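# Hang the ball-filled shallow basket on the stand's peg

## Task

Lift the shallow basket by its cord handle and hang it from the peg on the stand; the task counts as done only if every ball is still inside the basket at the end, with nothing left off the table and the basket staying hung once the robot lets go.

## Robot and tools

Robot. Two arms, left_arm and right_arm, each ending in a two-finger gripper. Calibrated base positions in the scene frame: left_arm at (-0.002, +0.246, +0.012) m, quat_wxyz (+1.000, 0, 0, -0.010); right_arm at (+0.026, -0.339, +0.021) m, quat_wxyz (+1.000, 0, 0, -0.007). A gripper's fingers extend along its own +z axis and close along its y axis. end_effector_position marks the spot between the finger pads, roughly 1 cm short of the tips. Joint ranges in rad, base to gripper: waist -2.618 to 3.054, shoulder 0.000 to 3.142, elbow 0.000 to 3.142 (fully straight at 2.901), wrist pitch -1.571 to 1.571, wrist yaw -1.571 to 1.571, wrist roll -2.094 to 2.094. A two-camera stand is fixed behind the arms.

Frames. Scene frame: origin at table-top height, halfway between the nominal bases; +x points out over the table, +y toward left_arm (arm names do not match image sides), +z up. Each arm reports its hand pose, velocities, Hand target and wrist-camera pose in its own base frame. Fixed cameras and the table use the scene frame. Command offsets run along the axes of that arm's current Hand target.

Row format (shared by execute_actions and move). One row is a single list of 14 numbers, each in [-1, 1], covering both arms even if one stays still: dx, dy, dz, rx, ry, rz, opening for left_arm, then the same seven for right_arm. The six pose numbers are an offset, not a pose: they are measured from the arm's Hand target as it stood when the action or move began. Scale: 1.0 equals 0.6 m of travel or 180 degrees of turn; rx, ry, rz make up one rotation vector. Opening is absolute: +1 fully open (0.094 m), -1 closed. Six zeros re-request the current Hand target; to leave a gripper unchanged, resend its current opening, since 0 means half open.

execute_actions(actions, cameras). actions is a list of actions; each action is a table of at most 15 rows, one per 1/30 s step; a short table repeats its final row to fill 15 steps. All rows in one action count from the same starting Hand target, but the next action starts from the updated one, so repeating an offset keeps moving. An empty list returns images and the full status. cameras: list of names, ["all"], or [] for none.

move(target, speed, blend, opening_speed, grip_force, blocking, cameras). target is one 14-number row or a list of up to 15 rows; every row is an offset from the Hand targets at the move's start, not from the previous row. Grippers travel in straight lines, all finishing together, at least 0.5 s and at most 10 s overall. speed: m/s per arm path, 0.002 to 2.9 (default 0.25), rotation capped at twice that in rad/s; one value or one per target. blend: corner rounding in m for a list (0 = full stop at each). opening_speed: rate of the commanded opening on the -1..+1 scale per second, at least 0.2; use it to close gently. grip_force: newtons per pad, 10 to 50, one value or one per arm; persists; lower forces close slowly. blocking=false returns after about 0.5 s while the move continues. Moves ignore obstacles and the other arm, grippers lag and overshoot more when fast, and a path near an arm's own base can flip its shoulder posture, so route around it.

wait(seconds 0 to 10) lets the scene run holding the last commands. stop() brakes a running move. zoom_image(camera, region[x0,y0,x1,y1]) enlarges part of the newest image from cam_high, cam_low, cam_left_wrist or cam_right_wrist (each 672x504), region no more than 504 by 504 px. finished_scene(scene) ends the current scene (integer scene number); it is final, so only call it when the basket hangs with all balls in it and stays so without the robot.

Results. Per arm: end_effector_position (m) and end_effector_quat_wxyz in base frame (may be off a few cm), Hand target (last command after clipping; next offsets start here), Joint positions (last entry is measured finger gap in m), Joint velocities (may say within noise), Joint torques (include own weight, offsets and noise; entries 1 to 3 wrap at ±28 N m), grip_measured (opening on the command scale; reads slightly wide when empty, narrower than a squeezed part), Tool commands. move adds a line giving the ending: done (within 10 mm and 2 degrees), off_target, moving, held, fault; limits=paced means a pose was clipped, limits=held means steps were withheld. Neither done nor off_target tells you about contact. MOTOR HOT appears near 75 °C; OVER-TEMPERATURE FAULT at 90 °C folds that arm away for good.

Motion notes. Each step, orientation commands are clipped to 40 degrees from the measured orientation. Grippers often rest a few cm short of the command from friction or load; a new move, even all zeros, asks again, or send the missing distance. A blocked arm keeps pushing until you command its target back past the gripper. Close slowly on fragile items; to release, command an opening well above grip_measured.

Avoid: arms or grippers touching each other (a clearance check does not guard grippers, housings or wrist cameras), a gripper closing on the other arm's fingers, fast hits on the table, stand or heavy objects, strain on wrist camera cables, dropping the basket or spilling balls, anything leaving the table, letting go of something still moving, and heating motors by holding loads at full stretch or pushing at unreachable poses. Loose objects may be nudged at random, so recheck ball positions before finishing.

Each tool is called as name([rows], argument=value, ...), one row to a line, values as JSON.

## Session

execute_actions(actions=[])

Scene clock: 0.00 s.
left_arm: end_effector_position=(+0.3926, +0.0366, +0.0943) grip_measured=+1.000 end_effector_quat_wxyz=(+0.584, -0.095, +0.804, +0.059) | right_arm: end_effector_position=(+0.4005, -0.0486, +0.1237) grip_measured=+1.000 end_effector_quat_wxyz=(+0.620, +0.127, +0.773, -0.046)
Joint positions: left_arm=[-0.007 1.566 0.342 0.901 -0.214 -0.088 0.094] | right_arm=[-0.035 1.532 0.367 0.931 0.198 0.135 0.094]
Joint velocities: within noise
Joint torques (N m): no reading
Heat: left arm: 30 °C; right arm: 31 °C.
Hand target: left_arm +0.3961, +0.0368, +0.1039; +0.596, -0.097, +0.795, +0.058 | right_arm +0.4033, -0.0489, +0.1338; +0.631, +0.128, +0.763, -0.046
Tool commands: left_gripper/opening=+1.0 right_gripper/opening=+1.0
camera_calibration:
cam_left_wrist: T_world_to_cam=[[0.155328, -0.984093, -0.0862264, -0.0144853], [-0.833697, -0.0837634, -0.545833, 0.389291], [0.529927, 0.15667, -0.833446, -0.0317], [0, 0, 0, 1]] pos_world=[0.343599, 0.0233199, 0.184819]
cam_right_wrist: T_world_to_cam=[[-0.328621, -0.924705, -0.192169, 0.109837], [-0.722932, 0.377212, -0.578861, 0.382418], [0.607764, -0.0513002, -0.792459, -0.0479178], [0, 0, 0, 1]] pos_world=[0.34168, -0.0451437, 0.204501]

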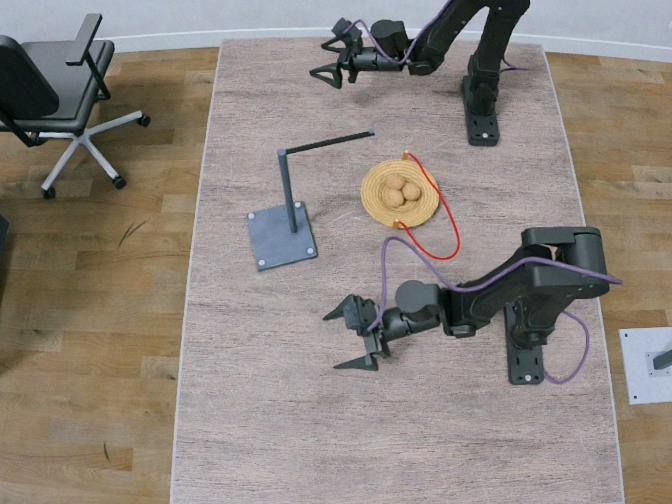

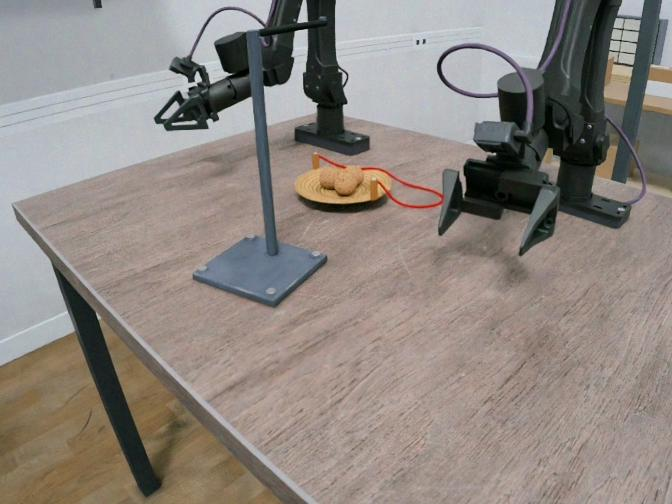

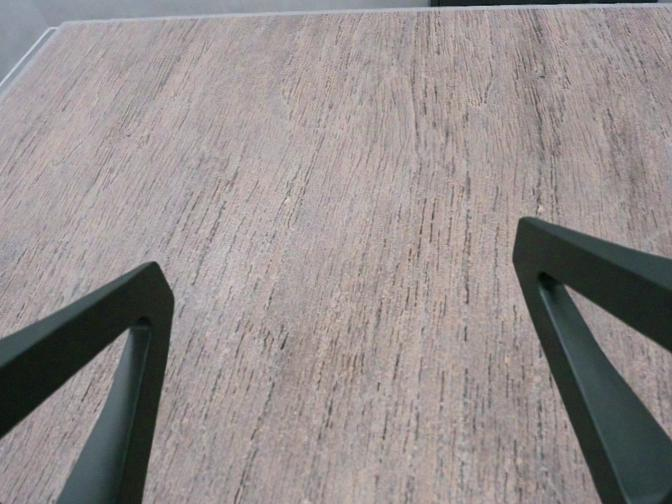

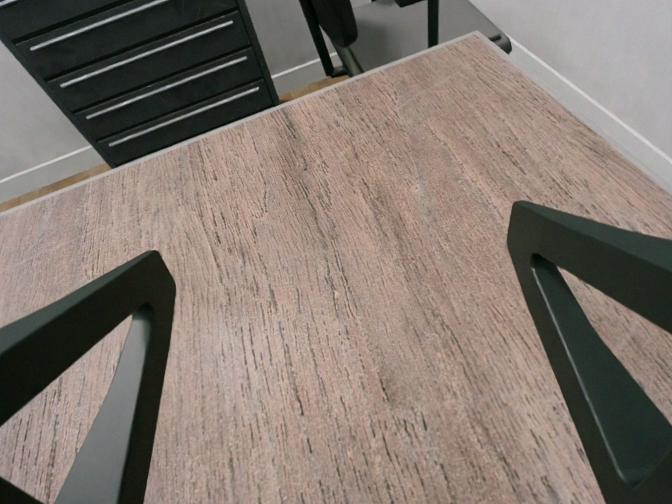

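move(target=[-0.268,-0.354,-0.511,0.299,0.217,0.244,1,-0.212,-0.016,-0.216,-0.3795,-0.0141,-0.0804,1], cameras=["all"])

zoom_image(camera="cam_low", region=[280, 130, 470, 230])

Scene clock: 4.80 s.
left_arm: end_effector_position=(+0.1997, -0.2166, +0.3434) grip_measured=+1.000 end_effector_quat_wxyz=(+0.244, +0.438, +0.857, -0.121) | right_arm: end_effector_position=(+0.3018, -0.0451, +0.2640) grip_measured=+1.000 end_effector_quat_wxyz=(+0.643, -0.244, +0.669, +0.282)
Joint positions: left_arm=[-0.781 1.437 1.974 -1.562 0.079 0.141 0.094] | right_arm=[-0.784 1.253 0.741 -0.013 -1.544 -0.46 0.094]
Joint torques (N m): left_arm=[-0.31 -3.89 7.05 1.34 0.12 0.07] | right_arm=[-0.58 -7.04 9.44 1.03 -0.46 -0.22]
Heat: left arm: 30 °C; right arm: 32 °C.
Hand target: left_arm +0.1998, -0.2202, +0.3497; +0.229, +0.446, +0.857, -0.119 | right_arm +0.2990, -0.0456, +0.2828; +0.600, -0.340, +0.654, +0.312
Off the commanded pose: left_arm 0.007 m, 2 deg | right_arm 0.019 m, 13 deg.
joint sent to its limit (left arm) — joint 4 (wrist pitch), lower limit. The joint targets are off in orientation, not in position.
joint sent to its limit (right arm) — joint 5 (wrist yaw), lower limit. The joint targets are off in orientation, not in position.
move: off_target (right_arm)
camera_calibration:
cam_left_wrist: T_world_to_cam=[[-0.871614, -0.488469, -0.0410723, 0.0847189], [-0.489533, 0.863036, 0.124602, 0.249312], [-0.0254172, 0.128711, -0.991356, 0.476939], [0, 0, 0, 1]] pos_world=[0.208011, -0.23517, 0.445231]
cam_right_wrist: T_world_to_cam=[[0.636216, -0.748785, -0.185877, -0.177417], [-0.592573, -0.319982, -0.739235, 0.362528], [0.494051, 0.580459, -0.647287, 0.147933], [0, 0, 0, 1]] pos_world=[0.254613, -0.102714, 0.330771]

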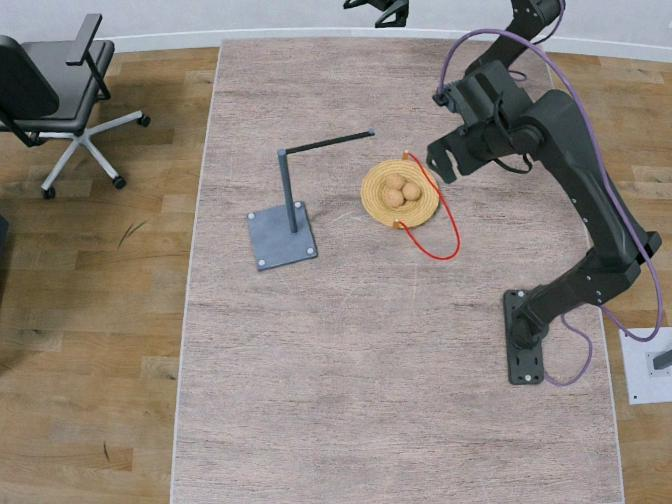

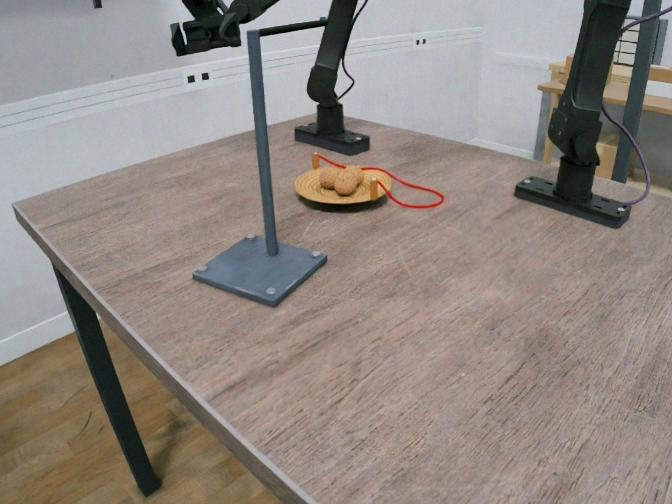

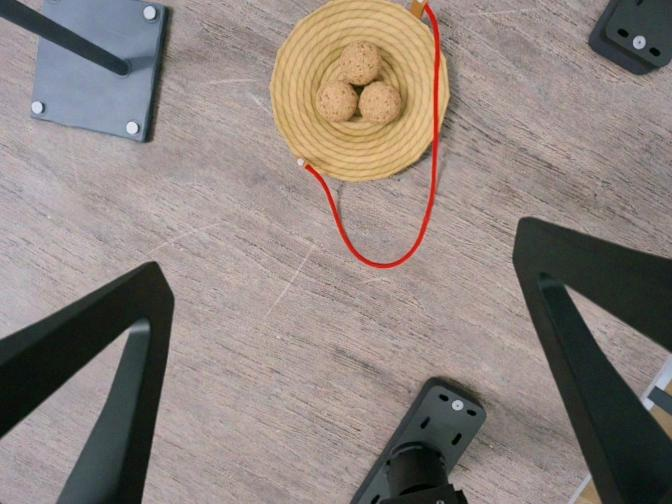

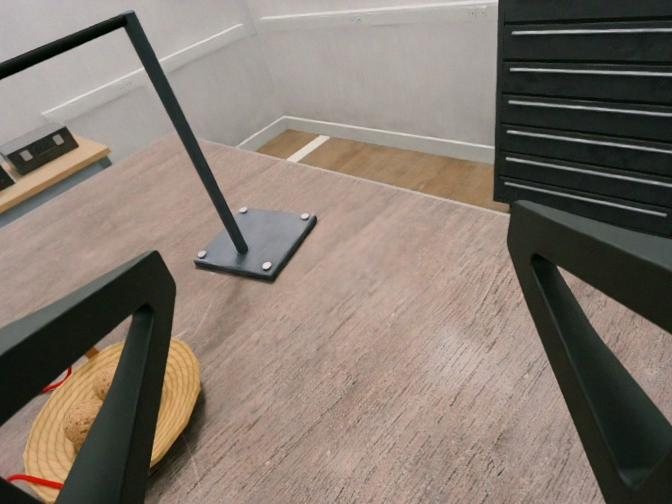

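Scaled by 2.653.

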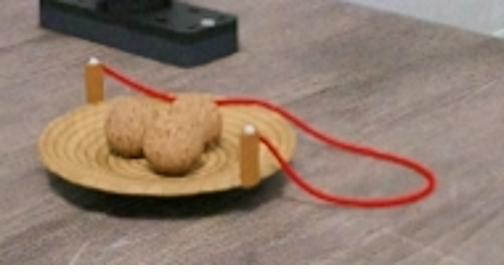

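move(target=[0.232,-0.0895,0.3375,0.051,0.161,0.190,-0.1,0,0,0,0,0,0,1], cameras=["cam_left_wrist"])

Scene clock: 8.83 s.
left_arm: end_effector_position=(+0.1440, -0.2330, +0.1077) grip_measured=-0.097 end_effector_quat_wxyz=(-0.001, +0.703, +0.711, -0.001) | right_arm: end_effector_position=(+0.3010, -0.0443, +0.2666) grip_measured=+1.000 end_effector_quat_wxyz=(+0.644, -0.248, +0.668, +0.279)
Joint positions: left_arm=[-1.019 1.584 1.247 -1.236 0.002 0.539 0.042] | right_arm=[-0.784 1.253 0.772 -0.124 -1.544 -0.551 0.094]
Joint torques (N m): left_arm=[-0.28 -6.53 4.98 0.58 -0.01 0.09] | right_arm=[-0.64 -6.15 9.29 0.98 -0.5 -0.16]
Heat: left arm: 30 °C; right arm: 33 °C.
Hand target: left_arm +0.1446, -0.2350, +0.1048; +0.000, +0.707, +0.707, +0.000 | right_arm +0.2990, -0.0456, +0.2828; +0.600, -0.340, +0.654, +0.312
Off the commanded pose: left_arm 0.004 m, 1 deg | right_arm 0.016 m, 12 deg.
joint sent to its limit (right arm) — joint 5 (wrist yaw), lower limit. The joint targets are off in orientation, not in position.
move: off_target (right_arm)
camera_calibration:
cam_left_wrist: T_world_to_cam=[[-0.993783, 0.105786, 0.0346966, 0.166281], [0.104335, 0.776214, 0.621777, 0.106273], [0.0388434, 0.621532, -0.782425, 0.326954], [0, 0, 0, 1]] pos_world=[0.141459, -0.303293, 0.183969]
Images, in order (width x height): cam_left_wrist 672x504.

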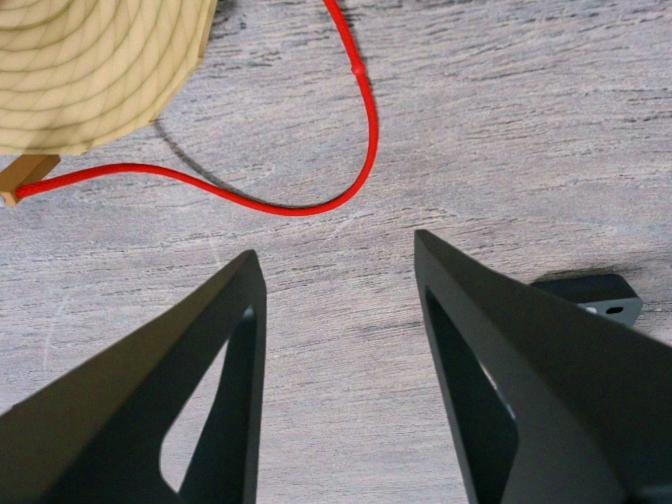

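move(target=[-0.002,-0.029,0.155,0,0,0,-0.4,0,0,0,0,0,0,1], speed=0.1, cameras=["cam_left_wrist"])

Scene clock: 11.97 s.
left_arm: end_effector_position=(+0.1280, -0.2353, +0.0163) grip_measured=-0.397 end_effector_quat_wxyz=(+0.001, +0.708, +0.706, -0.001) | right_arm: end_effector_position=(+0.2999, -0.0432, +0.2685) grip_measured=+1.000 end_effector_quat_wxyz=(+0.645, -0.252, +0.667, +0.276)
Joint positions: left_arm=[-1.075 1.656 0.944 -0.855 0.002 0.499 0.028] | right_arm=[-0.784 1.253 0.796 -0.21 -1.544 -0.624 0.094]
Joint torques (N m): left_arm=[-0.44 -6.19 4.36 0.62 -0.01 -0.09] | right_arm=[-0.43 -5.46 9.32 1.01 -0.68 -0.13]
Heat: left arm: 30 °C; right arm: 33 °C.
Hand target: left_arm +0.1272, -0.2362, +0.0117; +0.000, +0.707, +0.707, +0.000 | right_arm +0.2990, -0.0456, +0.2828; +0.600, -0.340, +0.654, +0.312
Off the commanded pose: left_arm 0.005 m, 0 deg | right_arm 0.015 m, 12 deg.
joint sent to its limit (right arm) — joint 5 (wrist yaw), lower limit. The joint targets are off in orientation, not in position.
move: off_target (right_arm)
camera_calibration:
cam_left_wrist: T_world_to_cam=[[-0.992068, 0.12183, 0.0309743, 0.157553], [0.114752, 0.777101, 0.618826, 0.165458], [0.0513214, 0.617471, -0.784917, 0.255], [0, 0, 0, 1]] pos_world=[0.12423, -0.305227, 0.0928841]
Images, in order (width x height): cam_left_wrist 672x504.

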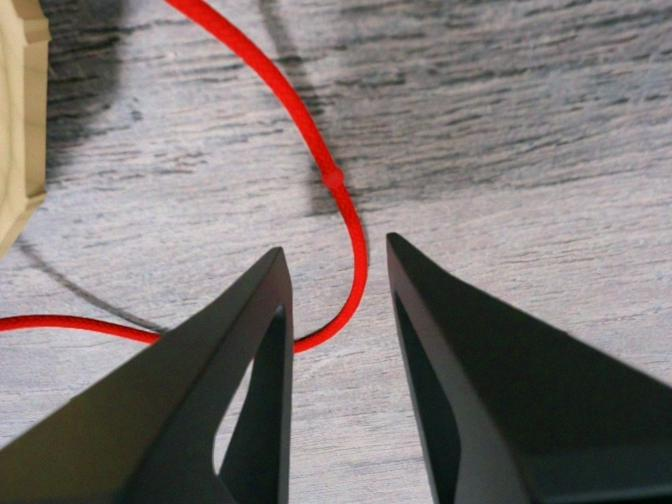

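move(target=[0,0,0.031,0,0,0,-0.45,0,0,0,0,0,0,1], speed=0.04, cameras=["cam_left_wrist"])

move(target=[0,0,0.0,0,0,0,-1,0,0,0,0,0,0,1], opening_speed=0.6, cameras=["cam_left_wrist"])

Scene clock: 13.43 s.
left_arm: end_effector_position=(+0.1285, -0.2361, -0.0016) grip_measured=-0.448 end_effector_quat_wxyz=(+0.003, +0.708, +0.706, -0.002) | right_arm: end_effector_position=(+0.2991, -0.0424, +0.2698) grip_measured=+1.000 end_effector_quat_wxyz=(+0.645, -0.254, +0.667, +0.274)
Joint positions: left_arm=[-1.075 1.693 0.904 -0.775 0.002 0.499 0.026] | right_arm=[-0.784 1.253 0.81 -0.265 -1.544 -0.67 0.094]
Joint torques (N m): left_arm=[-0.44 -6.19 4.04 0.62 -0.01 -0.09] | right_arm=[-0.69 -4.55 9.2 0.97 -0.57 -0.27]
Heat: left arm: 30 °C; right arm: 33 °C.
Hand target: left_arm +0.1271, -0.2362, -0.0069; +0.000, +0.707, +0.707, +0.000 | right_arm +0.2990, -0.0456, +0.2827; +0.600, -0.340, +0.654, +0.312
Off the commanded pose: left_arm 0.005 m, 0 deg | right_arm 0.013 m, 12 deg.
joint sent to its limit (right arm) — joint 5 (wrist yaw), lower limit. The joint targets are off in orientation, not in position.
move: off_target (right_arm)
camera_calibration:
cam_left_wrist: T_world_to_cam=[[-0.992108, 0.121888, 0.0294174, 0.158624], [0.113951, 0.778553, 0.617148, 0.177586], [0.05232, 0.615629, -0.786297, 0.240945], [0, 0, 0, 1]] pos_world=[0.12453, -0.305927, 0.0751911]
Images, in order (width x height): cam_left_wrist 672x504.

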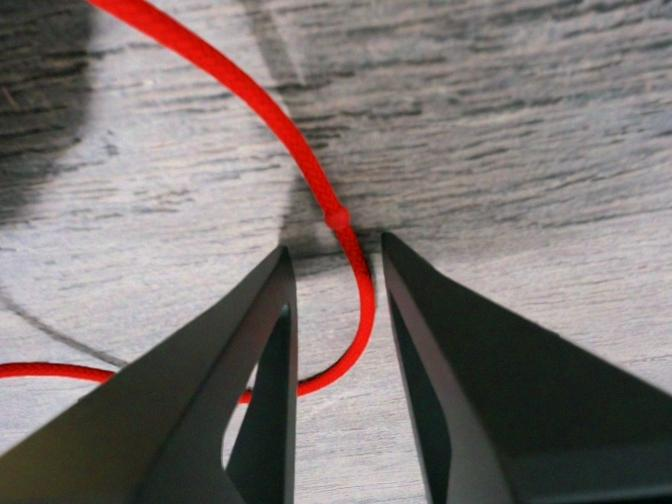

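Scene clock: 14.97 s.
left_arm: end_effector_position=(+0.1285, -0.2361, -0.0016) grip_measured=-0.916 end_effector_quat_wxyz=(+0.003, +0.708, +0.706, -0.002) | right_arm: end_effector_position=(+0.2990, -0.0423, +0.2697) grip_measured=+1.000 end_effector_quat_wxyz=(+0.645, -0.255, +0.667, +0.274)
Joint positions: left_arm=[-1.075 1.693 0.904 -0.775 0.002 0.499 0.004] | right_arm=[-0.784 1.262 0.829 -0.333 -1.544 -0.729 0.094]
Joint torques (N m): left_arm=[-0.44 -6.2 4.03 0.63 -0.01 -0.09] | right_arm=[-0.68 -4.97 9.21 0.96 -0.58 -0.25]
Heat: left arm: 30 °C; right arm: 34 °C.
Hand target: left_arm +0.1271, -0.2362, -0.0069; +0.000, +0.707, +0.707, +0.000 | right_arm +0.2990, -0.0456, +0.2828; +0.600, -0.340, +0.654, +0.312
Off the commanded pose: left_arm 0.006 m, 0 deg | right_arm 0.013 m, 12 deg.
joint sent to its limit (right arm) — joint 5 (wrist yaw), lower limit. The joint targets are off in orientation, not in position.
move: off_target (right_arm)
camera_calibration:
cam_left_wrist: T_world_to_cam=[[-0.992154, 0.121517, 0.0293943, 0.158617], [0.113641, 0.778557, 0.617199, 0.17761], [0.0521148, 0.615697, -0.786258, 0.240982], [0, 0, 0, 1]] pos_world=[0.12463, -0.305926, 0.0751911]
Images, in order (width x height): cam_left_wrist 672x504.

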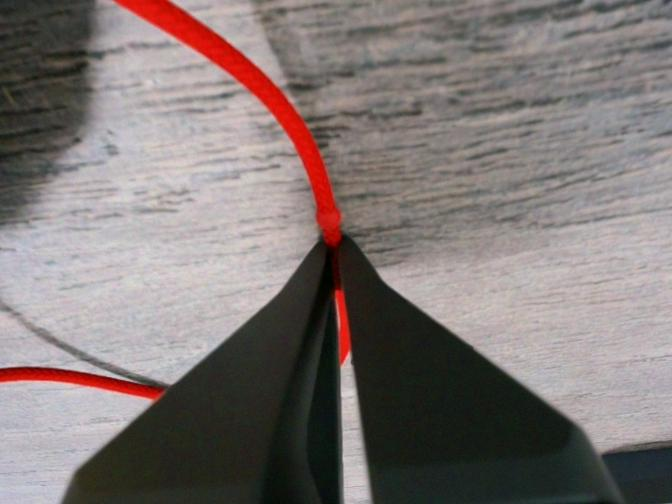

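move([
  [-0.048,0.072,-0.178,0,0,0,-1,0,0,0,0,0,0,1],
  [-0.158,0.2167,-0.412,-0.13,0,0,-1,0,0,0,0,0,0,1],
], blend=0.03, speed=0.1, cameras=["cam_low","cam_left_wrist","cam_right_wrist"])

zoom_image(camera="cam_low", region=[270, 30, 450, 230])

Scene clock: 19.63 s.
left_arm: end_effector_position=(+0.2550, -0.3258, +0.2404) grip_measured=-0.916 end_effector_quat_wxyz=(+0.157, +0.690, +0.693, +0.136) | right_arm: end_effector_position=(+0.2985, -0.0418, +0.2697) grip_measured=+1.000 end_effector_quat_wxyz=(+0.643, -0.257, +0.667, +0.274)
Joint positions: left_arm=[-1.057 1.989 2.216 -1.559 -0.345 0.551 0.004] | right_arm=[-0.784 1.304 0.901 -0.583 -1.544 -0.951 0.094]
Joint torques (N m): left_arm=[-0.47 -8.79 7.82 0.8 -0.28 0.05] | right_arm=[-0.64 -5.18 9.17 0.73 -0.66 -0.19]
Heat: left arm: 30 °C; right arm: 34 °C.
Hand target: left_arm +0.2572, -0.3310, +0.2403; +0.143, +0.693, +0.692, +0.143 | right_arm +0.2990, -0.0456, +0.2828; +0.600, -0.340, +0.654, +0.312
Off the commanded pose: left_arm 0.006 m, 2 deg | right_arm 0.014 m, 12 deg.
joint sent to its limit (left arm) — joint 4 (wrist pitch), lower limit. The joint targets still meet the commanded pose.
joint sent to its limit (right arm) — joint 5 (wrist yaw), lower limit. The joint targets are off in orientation, not in position.
move: off_target (right_arm)
camera_calibration:
cam_left_wrist: T_world_to_cam=[[-0.920366, 0.108703, -0.375645, 0.362809], [-0.147416, 0.79328, 0.590741, 0.161506], [0.362208, 0.599074, -0.714084, 0.377978], [0, 0, 0, 1]] pos_world=[0.22082, -0.393995, 0.310787]
cam_right_wrist: T_world_to_cam=[[0.645366, -0.747668, -0.156508, -0.182316], [-0.579314, -0.34551, -0.738254, 0.360466], [0.497894, 0.567112, -0.656115, 0.151983], [0, 0, 0, 1]] pos_world=[0.250812, -0.0979585, 0.3373]
Images, in order (width x height): cam_low 672x504, cam_left_wrist 672x504, cam_right_wrist 672x504.

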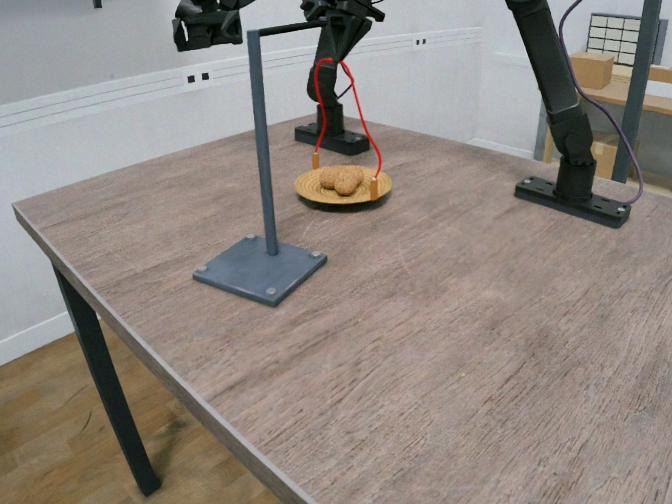

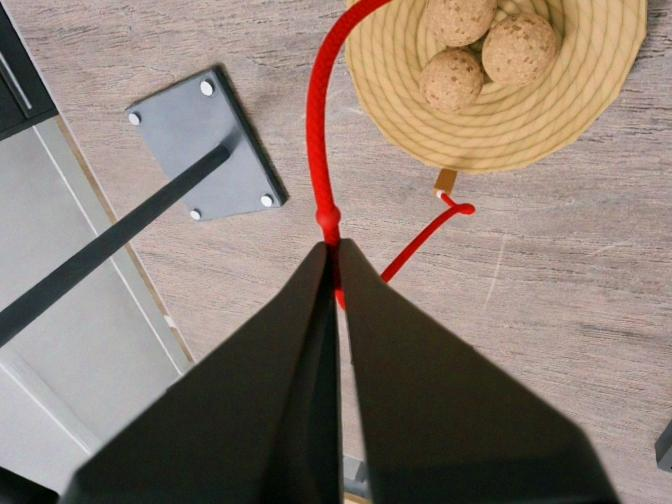

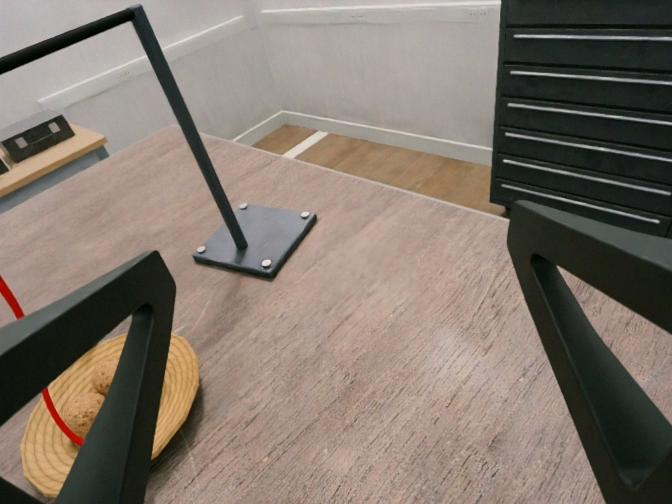

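Scaled by 2.520.

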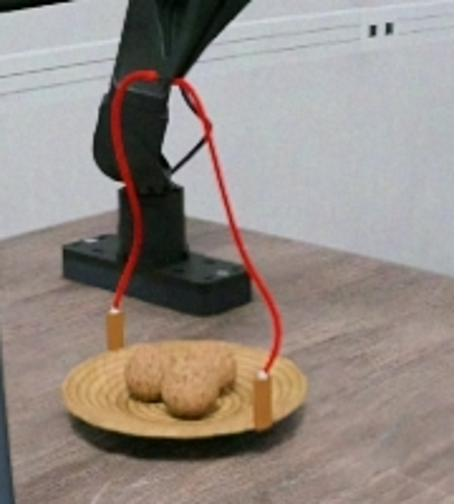

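move(target=[-0.005,0.0045,-0.027,-0.06,0,0,-1,0,0,0,0,0,0,1], speed=0.05, cameras=["cam_low","cam_left_wrist"])

zoom_image(camera="cam_low", region=[270, 30, 450, 230])

Scene clock: 22.37 s.
left_arm: end_effector_position=(+0.2534, -0.3345, +0.2474) grip_measured=-0.916 end_effector_quat_wxyz=(+0.190, +0.685, +0.672, +0.208) | right_arm: end_effector_position=(+0.2981, -0.0415, +0.2698) grip_measured=+1.000 end_effector_quat_wxyz=(+0.642, -0.259, +0.667, +0.275)
Joint positions: left_arm=[-1.141 1.989 2.189 -1.528 -0.522 0.513 0.004] | right_arm=[-0.784 1.338 0.949 -0.744 -1.544 -1.099 0.094]
Joint torques (N m): left_arm=[-0.43 -12.86 4.45 1.02 -0.43 -0.12] | right_arm=[-0.5 -5.45 8.99 0.62 -0.76 -0.23]
Heat: left arm: 31 °C; right arm: 34 °C.
Hand target: left_arm +0.2533, -0.3341, +0.2563; +0.208, +0.676, +0.676, +0.208 | right_arm +0.2990, -0.0456, +0.2828; +0.600, -0.340, +0.654, +0.312
Off the commanded pose: left_arm 0.009 m, 2 deg | right_arm 0.014 m, 11 deg.
joint sent to its limit (right arm) — joint 5 (wrist yaw), lower limit. The joint targets are off in orientation, not in position.
move: off_target (right_arm)
camera_calibration:
cam_left_wrist: T_world_to_cam=[[-0.851172, 0.140493, -0.505735, 0.390164], [-0.234158, 0.760685, 0.605415, 0.171533], [0.469762, 0.633734, -0.614576, 0.348525], [0, 0, 0, 1]] pos_world=[0.208539, -0.40617, 0.307666]
Images, in order (width x height): cam_low 672x504, cam_left_wrist 672x504.

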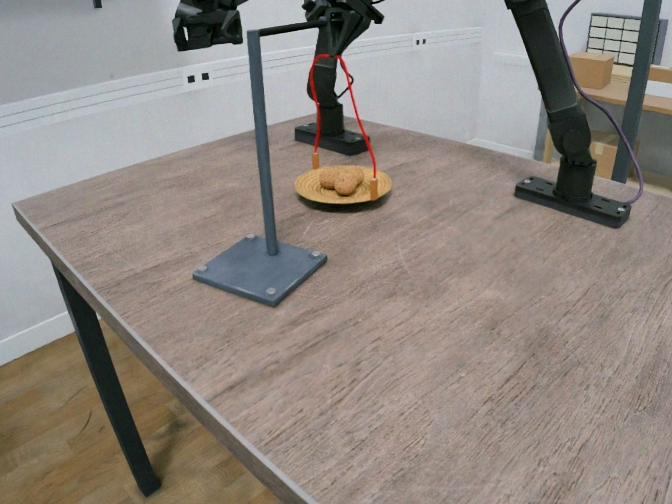

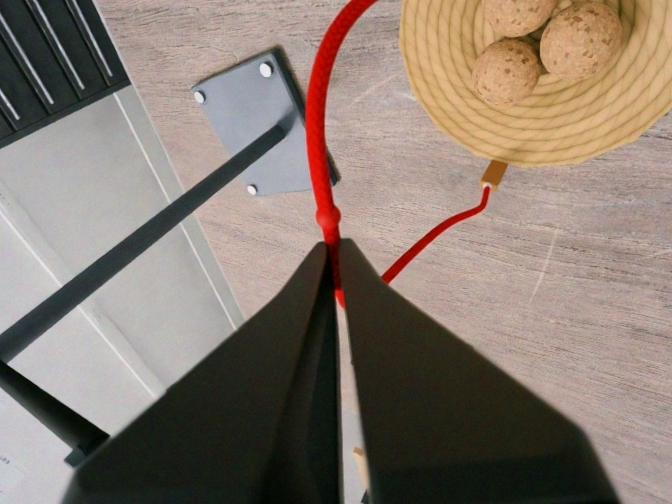

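Scaled by 2.520.

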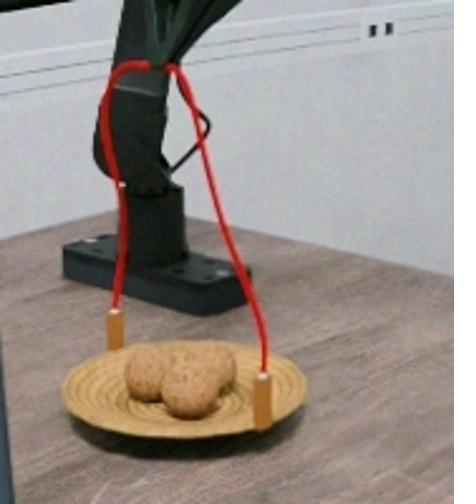

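move([
  [0.107,-0.247,0.147,0.19,0,0,-1,0,0,0,0,0,0,1],
  [0.163,-0.4185,0.2415,0.19,0,0,-1,0,0,0,0,0,0,1],
], blend=0.03, speed=0.1, cameras=["cam_left_wrist"])

move([
  [0,0,0,0,0,0,-0.6,0,0,0,0,0,0,1],
  [0,0,-0.05,0,0,0,-0.6,0,0,0,0,0,0,1],
], speed=0.06, opening_speed=0.5, cameras=["cam_left_wrist"])

Scene clock: 27.67 s.
left_arm: end_effector_position=(+0.1288, -0.2291, -0.0021) grip_measured=-0.916 end_effector_quat_wxyz=(-0.017, +0.708, +0.706, +0.012) | right_arm: end_effector_position=(+0.2959, -0.0423, +0.2705) grip_measured=+1.000 end_effector_quat_wxyz=(+0.594, -0.300, +0.697, +0.269)
Joint positions: left_arm=[-1.072 1.714 0.924 -0.82 -0.013 0.501 0.004] | right_arm=[-0.784 1.557 1.246 -1.553 -1.413 -1.848 0.094]
Joint torques (N m): left_arm=[-0.72 -8.43 2.73 0.93 0.14 -0.11] | right_arm=[0.1 -7.34 7.71 -0.26 -0.8 -0.21]
Heat: left arm: 32 °C; right arm: 34 °C.
Hand target: left_arm +0.1270, -0.2363, -0.0047; +0.000, +0.707, +0.707, +0.000 | right_arm +0.2990, -0.0456, +0.2829; +0.600, -0.340, +0.654, +0.312
Off the commanded pose: left_arm 0.008 m, 2 deg | right_arm 0.013 m, 8 deg.
joint sent to its limit (right arm) — joint 4 (wrist pitch), lower limit. The joint targets are off in orientation, not in position.
move: off_target (right_arm)
camera_calibration:
cam_left_wrist: T_world_to_cam=[[-0.99205, 0.118148, 0.0433426, 0.157288], [0.117702, 0.749174, 0.651832, 0.165388], [0.0445417, 0.651751, -0.757124, 0.245549], [0, 0, 0, 1]] pos_world=[0.125634, -0.302524, 0.071288]
Images, in order (width x height): cam_left_wrist 672x504.

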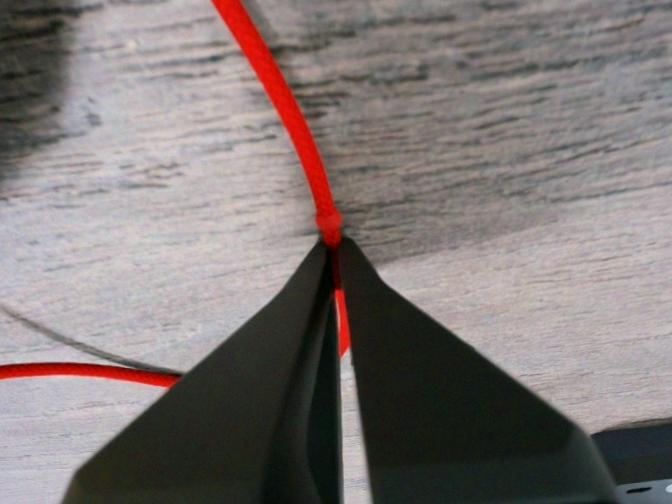

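Scene clock: 29.80 s.
left_arm: end_effector_position=(+0.1229, -0.2238, +0.0099) grip_measured=-0.603 end_effector_quat_wxyz=(-0.028, +0.708, +0.706, +0.011) | right_arm: end_effector_position=(+0.2959, -0.0423, +0.2705) grip_measured=+1.000 end_effector_quat_wxyz=(+0.594, -0.300, +0.697, +0.269)
Joint positions: left_arm=[-1.077 1.682 0.942 -0.891 -0.006 0.498 0.019] | right_arm=[-0.784 1.557 1.246 -1.553 -1.413 -1.848 0.094]
Joint torques (N m): left_arm=[-0.32 -10.81 7.21 0.28 0.07 -0.07] | right_arm=[0.2 -7.43 7.98 -0.23 -0.73 -0.19]
Heat: left arm: 32 °C; right arm: 34 °C.
Hand target: left_arm +0.1271, -0.2362, +0.0253; +0.000, +0.707, +0.707, +0.000 | right_arm +0.2990, -0.0456, +0.2829; +0.600, -0.340, +0.654, +0.312
Off the commanded pose: left_arm 0.020 m, 3 deg | right_arm 0.013 m, 8 deg.
joint sent to its limit (right arm) — joint 4 (wrist pitch), lower limit. The joint targets are off in orientation, not in position.
move: off_target (left_arm, right_arm)
camera_calibration:
cam_left_wrist: T_world_to_cam=[[-0.990983, 0.118893, 0.0617841, 0.150118], [0.129878, 0.739026, 0.661039, 0.150351], [0.032933, 0.663102, -0.747804, 0.255264], [0, 0, 0, 1]] pos_world=[0.12083, -0.298227, 0.0822245]
Images, in order (width x height): cam_left_wrist 672x504.

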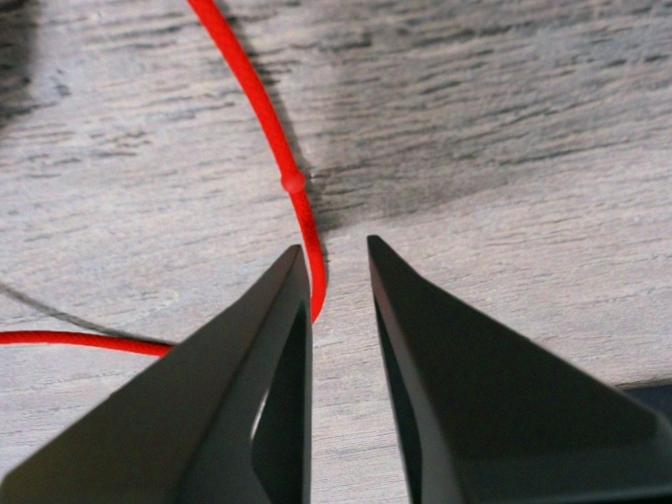

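move([
  [-0.0075,0.0057,0.01,0,0,0,-0.5,0,0,0,0,0,0,1],
  [-0.0075,0.0057,0.054,0,0,0,-0.5,0,0,0,0,0,0,1],
], speed=0.04, cameras=["cam_left_wrist"])

Scene clock: 31.93 s.
left_arm: end_effector_position=(+0.1309, -0.2387, -0.0017) grip_measured=-0.502 end_effector_quat_wxyz=(+0.000, +0.708, +0.706, +0.003) | right_arm: end_effector_position=(+0.2959, -0.0423, +0.2705) grip_measured=+1.000 end_effector_quat_wxyz=(+0.594, -0.300, +0.697, +0.269)
Joint positions: left_arm=[-1.077 1.713 0.926 -0.786 -0.006 0.498 0.023] | right_arm=[-0.784 1.557 1.246 -1.553 -1.413 -1.848 0.094]
Joint torques (N m): left_arm=[-0.1 -6.38 4.04 0.7 0.07 -0.04] | right_arm=[-0.18 -7.38 7.94 -0.32 -0.74 -0.17]
Heat: left arm: 32 °C; right arm: 34 °C.
Hand target: left_arm +0.1304, -0.2406, -0.0071; +0.000, +0.707, +0.707, +0.000 | right_arm +0.2990, -0.0456, +0.2829; +0.600, -0.340, +0.654, +0.312
Off the commanded pose: left_arm 0.006 m, 0 deg | right_arm 0.013 m, 8 deg.
joint sent to its limit (right arm) — joint 4 (wrist pitch), lower limit. The joint targets are off in orientation, not in position.
move: off_target (right_arm)
camera_calibration:
cam_left_wrist: T_world_to_cam=[[-0.99223, 0.121195, 0.0281224, 0.161245], [0.112034, 0.772064, 0.625592, 0.178144], [0.0541062, 0.623882, -0.779644, 0.244031], [0, 0, 0, 1]] pos_world=[0.12683, -0.309327, 0.0742774]
Images, in order (width x height): cam_left_wrist 672x504.

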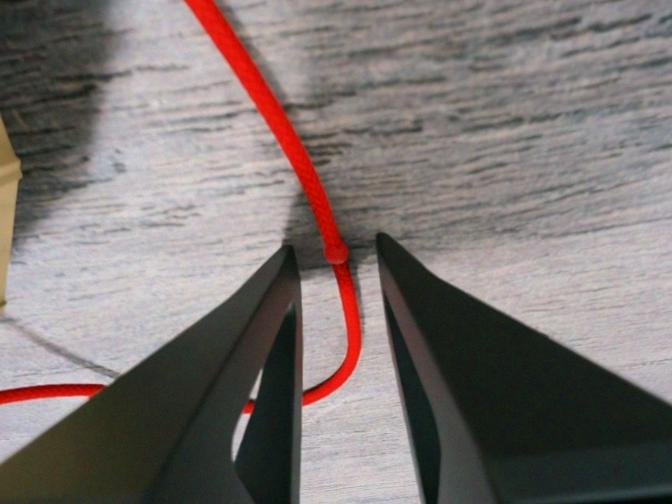

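move([
  [-0.003,0.001,-0.01,0,0,0,-0.5,0,0,0,0,0,0,1],
  [-0.008,0.003,0.0,0,0,0,-0.5,0,0,0,0,0,0,1],
], speed=0.04)

move(target=[0,0,0.001,0,0,0,-1,0,0,0,0,0,0,1], opening_speed=0.6, cameras=["cam_left_wrist"])

Scene clock: 33.23 s.
left_arm: end_effector_position=(+0.1308, -0.2384, -0.0020) grip_measured=-0.502 end_effector_quat_wxyz=(-0.001, +0.708, +0.706, +0.003) | right_arm: end_effector_position=(+0.2959, -0.0423, +0.2705) grip_measured=+1.000 end_effector_quat_wxyz=(+0.594, -0.300, +0.697, +0.269)
Joint positions: left_arm=[-1.077 1.714 0.926 -0.786 -0.006 0.498 0.023] | right_arm=[-0.784 1.557 1.246 -1.553 -1.413 -1.848 0.094]
Joint torques (N m): left_arm=[-0.29 -5.09 5.89 0.67 0.06 -0.07] | right_arm=[-0.23 -7.31 7.9 -0.32 -0.82 -0.19]
Heat: left arm: 32 °C; right arm: 34 °C.
Hand target: left_arm +0.1322, -0.2455, -0.0071; +0.000, +0.707, +0.707, +0.000 | right_arm +0.2990, -0.0456, +0.2829; +0.600, -0.340, +0.654, +0.312
Off the commanded pose: left_arm 0.009 m, 0 deg | right_arm 0.013 m, 8 deg.
joint sent to its limit (right arm) — joint 4 (wrist pitch), lower limit. The joint targets are off in orientation, not in position.
move: off_target (right_arm)

Scene clock: 34.27 s.
left_arm: end_effector_position=(+0.1308, -0.2388, -0.0020) grip_measured=-0.889 end_effector_quat_wxyz=(+0.000, +0.708, +0.706, +0.003) | right_arm: end_effector_position=(+0.2959, -0.0423, +0.2705) grip_measured=+1.000 end_effector_quat_wxyz=(+0.594, -0.300, +0.697, +0.269)
Joint positions: left_arm=[-1.077 1.714 0.926 -0.785 -0.005 0.498 0.005] | right_arm=[-0.784 1.557 1.246 -1.553 -1.413 -1.848 0.094]
Joint torques (N m): left_arm=[-0.29 -4.97 5.76 0.68 0.06 -0.07] | right_arm=[-0.12 -7.39 7.79 -0.33 -0.77 -0.24]
Heat: left arm: 32 °C; right arm: 34 °C.
Hand target: left_arm +0.1323, -0.2455, -0.0077; +0.000, +0.707, +0.707, +0.000 | right_arm +0.2990, -0.0456, +0.2829; +0.600, -0.340, +0.654, +0.312
Off the commanded pose: left_arm 0.009 m, 0 deg | right_arm 0.013 m, 8 deg.
joint sent to its limit (right arm) — joint 4 (wrist pitch), lower limit. The joint targets are off in orientation, not in position.
move: off_target (right_arm)
camera_calibration:
cam_left_wrist: T_world_to_cam=[[-0.992211, 0.121154, 0.0289744, 0.16119], [0.112541, 0.77209, 0.625469, 0.178425], [0.0534076, 0.623858, -0.779711, 0.243866], [0, 0, 0, 1]] pos_world=[0.12683, -0.309427, 0.0738756]
Images, in order (width x height): cam_left_wrist 672x504.

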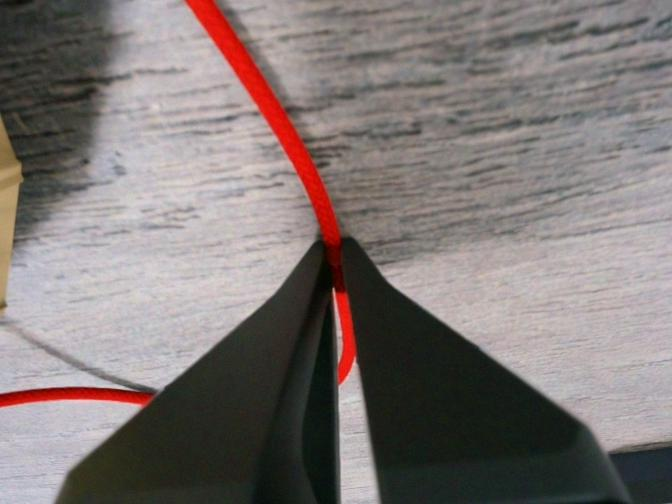

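move([
  [-0.05,0.08,-0.18,0,0,0,-1,0,0,0,0,0,0,1],
  [-0.1425,0.202,-0.44,-0.19,0,0,-1,0,0,0,0,0,0,1],
], blend=0.03, speed=0.1, cameras=["cam_low","cam_left_wrist","cam_high"])

zoom_image(camera="cam_low", region=[270, 30, 450, 230])

Scene clock: 39.40 s.
left_arm: end_effector_position=(+0.2506, -0.3263, +0.2524) grip_measured=-0.892 end_effector_quat_wxyz=(+0.200, +0.681, +0.675, +0.202) | right_arm: end_effector_position=(+0.2959, -0.0423, +0.2705) grip_measured=+1.000 end_effector_quat_wxyz=(+0.594, -0.300, +0.697, +0.269)
Joint positions: left_arm=[-1.137 1.929 2.12 -1.495 -0.518 0.513 0.005] | right_arm=[-0.784 1.557 1.246 -1.553 -1.413 -1.848 0.094]
Joint torques (N m): left_arm=[-0.43 -8.76 8.4 0.86 -0.43 -0.08] | right_arm=[-0.14 -7.23 7.77 -0.32 -0.83 -0.19]
Heat: left arm: 32 °C; right arm: 34 °C.
Hand target: left_arm +0.2535, -0.3309, +0.2563; +0.208, +0.676, +0.676, +0.207 | right_arm +0.2990, -0.0456, +0.2829; +0.600, -0.340, +0.654, +0.312
Off the commanded pose: left_arm 0.007 m, 1 deg | right_arm 0.013 m, 8 deg.
joint sent to its limit (right arm) — joint 4 (wrist pitch), lower limit. The joint targets are off in orientation, not in position.
move: off_target (right_arm)
camera_calibration:
cam_left_wrist: T_world_to_cam=[[-0.84808, 0.126488, -0.514549, 0.386047], [-0.240136, 0.773888, 0.586031, 0.172206], [0.472329, 0.620563, -0.625944, 0.345556], [0, 0, 0, 1]] pos_world=[0.205536, -0.396538, 0.314021]
Images, in order (width x height): cam_high 672x504, cam_low 672x504, cam_left_wrist 672x504.

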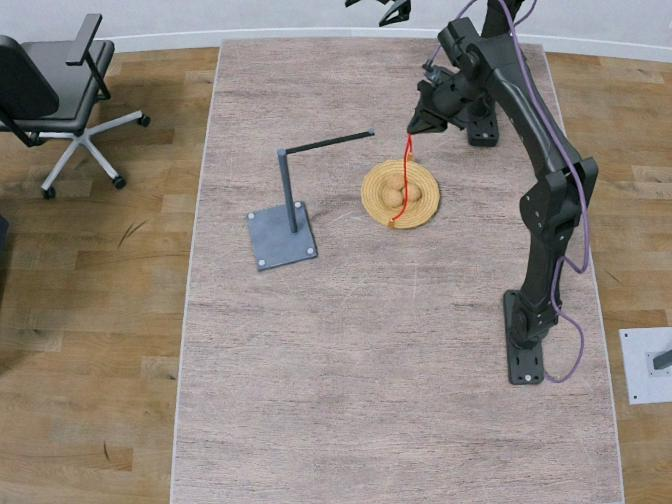

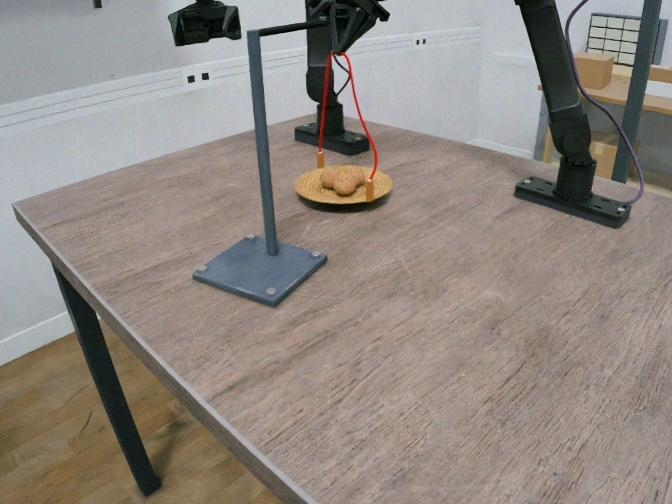

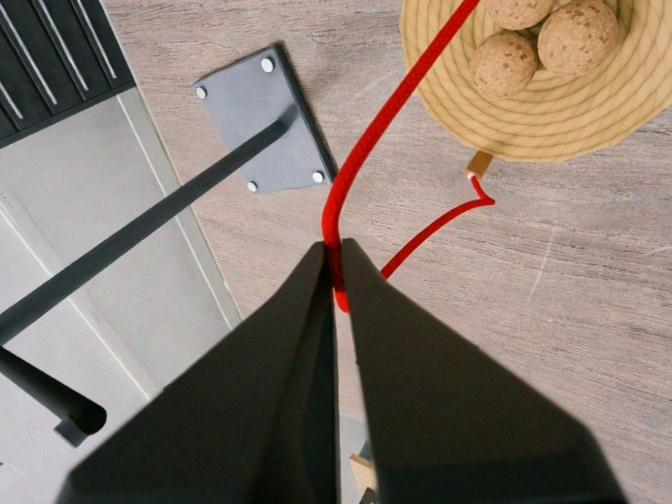

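Scaled by 2.520.

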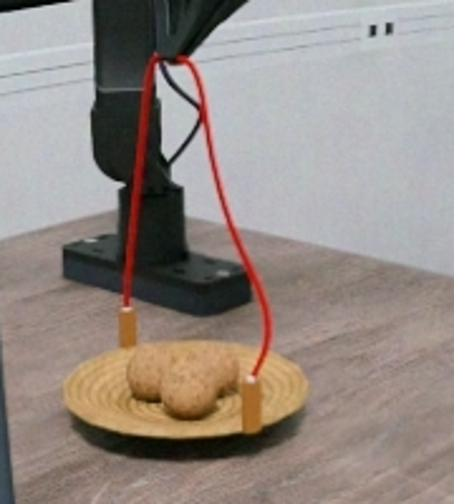

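move(target=[-0.0067,0.0094,-0.0138,0,0,0,-1,0,0,0,0,0,0,1], speed=0.03, cameras=["cam_low","cam_left_wrist"])

zoom_image(camera="cam_low", region=[270, 30, 450, 230])

Scene clock: 40.63 s.
left_arm: end_effector_position=(+0.2508, -0.3305, +0.2624) grip_measured=-0.892 end_effector_quat_wxyz=(+0.200, +0.682, +0.673, +0.202) | right_arm: end_effector_position=(+0.2959, -0.0423, +0.2705) grip_measured=+1.000 end_effector_quat_wxyz=(+0.594, -0.300, +0.697, +0.269)
Joint positions: left_arm=[-1.141 1.974 2.229 -1.56 -0.519 0.513 0.005] | right_arm=[-0.784 1.557 1.246 -1.553 -1.413 -1.848 0.094]
Joint torques (N m): left_arm=[-0.47 -9.05 8.16 0.84 -0.45 -0.11] | right_arm=[-0.05 -7.2 7.9 -0.3 -0.79 -0.18]
Heat: left arm: 32 °C; right arm: 34 °C.
Hand target: left_arm +0.2535, -0.3351, +0.2663; +0.208, +0.676, +0.676, +0.207 | right_arm +0.2990, -0.0456, +0.2829; +0.600, -0.340, +0.654, +0.312
Off the commanded pose: left_arm 0.007 m, 1 deg | right_arm 0.013 m, 8 deg.
joint sent to its limit (left arm) — joint 4 (wrist pitch), lower limit. The joint targets still meet the commanded pose.
joint sent to its limit (right arm) — joint 4 (wrist pitch), lower limit. The joint targets are off in orientation, not in position.
move: off_target (right_arm)
camera_calibration:
cam_left_wrist: T_world_to_cam=[[-0.847638, 0.130602, -0.514249, 0.393029], [-0.236866, 0.774137, 0.587032, 0.168664], [0.474767, 0.619399, -0.625253, 0.35316], [0, 0, 0, 1]] pos_world=[0.205428, -0.400646, 0.323919]
Images, in order (width x height): cam_low 672x504, cam_left_wrist 672x504.

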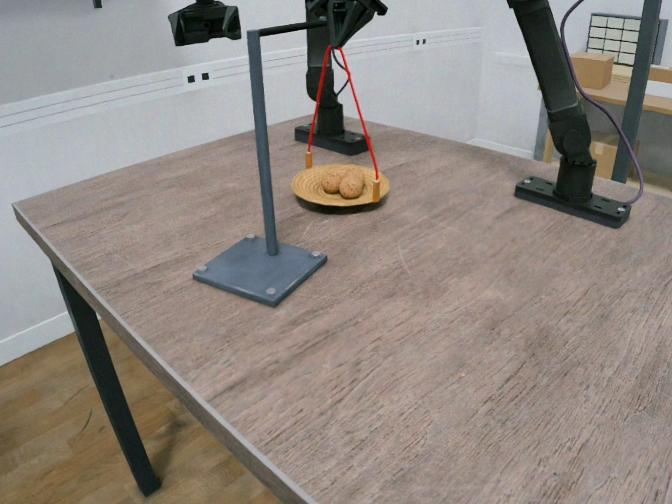

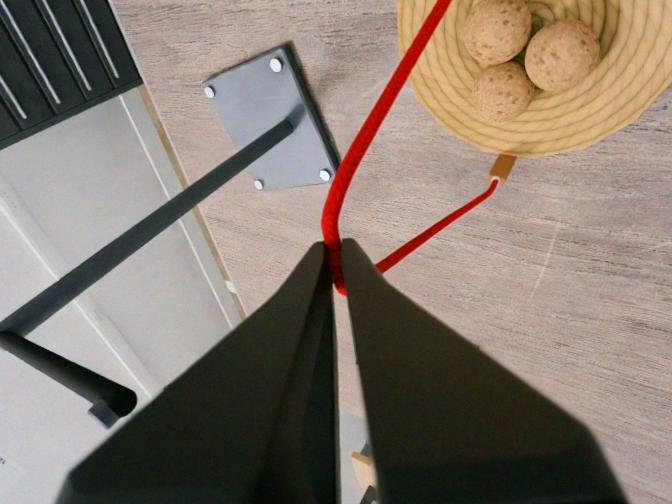

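Scaled by 2.520.

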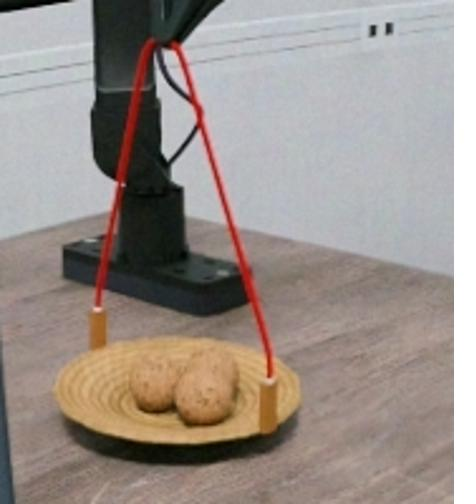

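move(target=[0,0.0094,-0.0138,-0.03,0,0,-1,0,0,0,0,0,0,1], speed=0.02, cameras=["cam_low","cam_high"])

zoom_image(camera="cam_low", region=[270, 30, 450, 230])

Scene clock: 43.50 s.
left_arm: end_effector_position=(+0.2506, -0.3345, +0.2663) grip_measured=-0.892 end_effector_quat_wxyz=(+0.217, +0.678, +0.662, +0.233) | right_arm: end_effector_position=(+0.2959, -0.0423, +0.2705) grip_measured=+1.000 end_effector_quat_wxyz=(+0.594, -0.300, +0.697, +0.269)
Joint positions: left_arm=[-1.175 1.974 2.213 -1.542 -0.597 0.503 0.005] | right_arm=[-0.784 1.557 1.246 -1.553 -1.413 -1.848 0.094]
Joint torques (N m): left_arm=[-0.46 -12.1 4.74 1.14 -0.63 -0.13] | right_arm=[-0.02 -7.36 8.27 -0.29 -0.75 -0.25]
Heat: left arm: 32 °C; right arm: 34 °C.
Hand target: left_arm +0.2536, -0.3350, +0.2763; +0.240, +0.666, +0.665, +0.239 | right_arm +0.2990, -0.0456, +0.2829; +0.600, -0.340, +0.654, +0.312
Off the commanded pose: left_arm 0.010 m, 3 deg | right_arm 0.013 m, 8 deg.
joint sent to its limit (right arm) — joint 4 (wrist pitch), lower limit. The joint targets are off in orientation, not in position.
move: off_target (left_arm, right_arm)
Images, in order (width x height): cam_high 672x504, cam_low 672x504.

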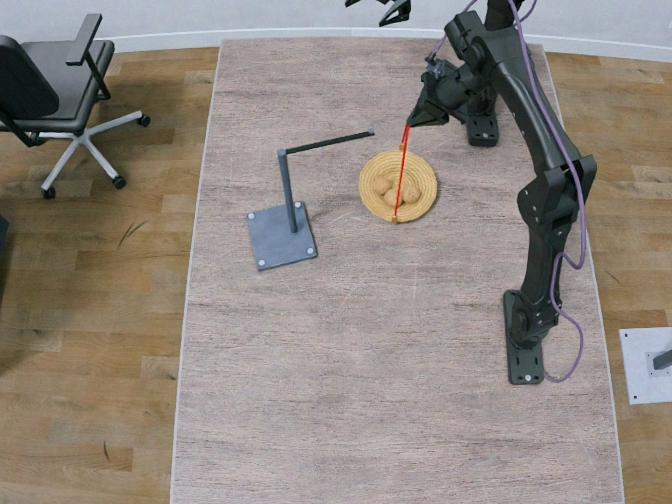

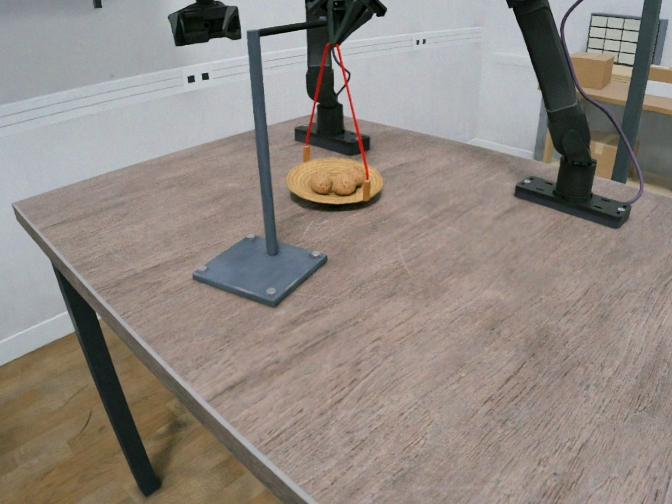

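Scaled by 2.520.

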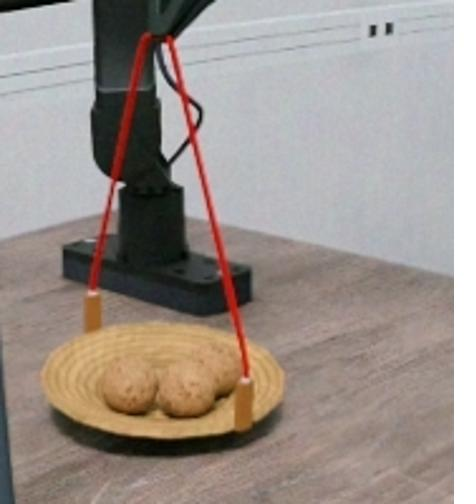

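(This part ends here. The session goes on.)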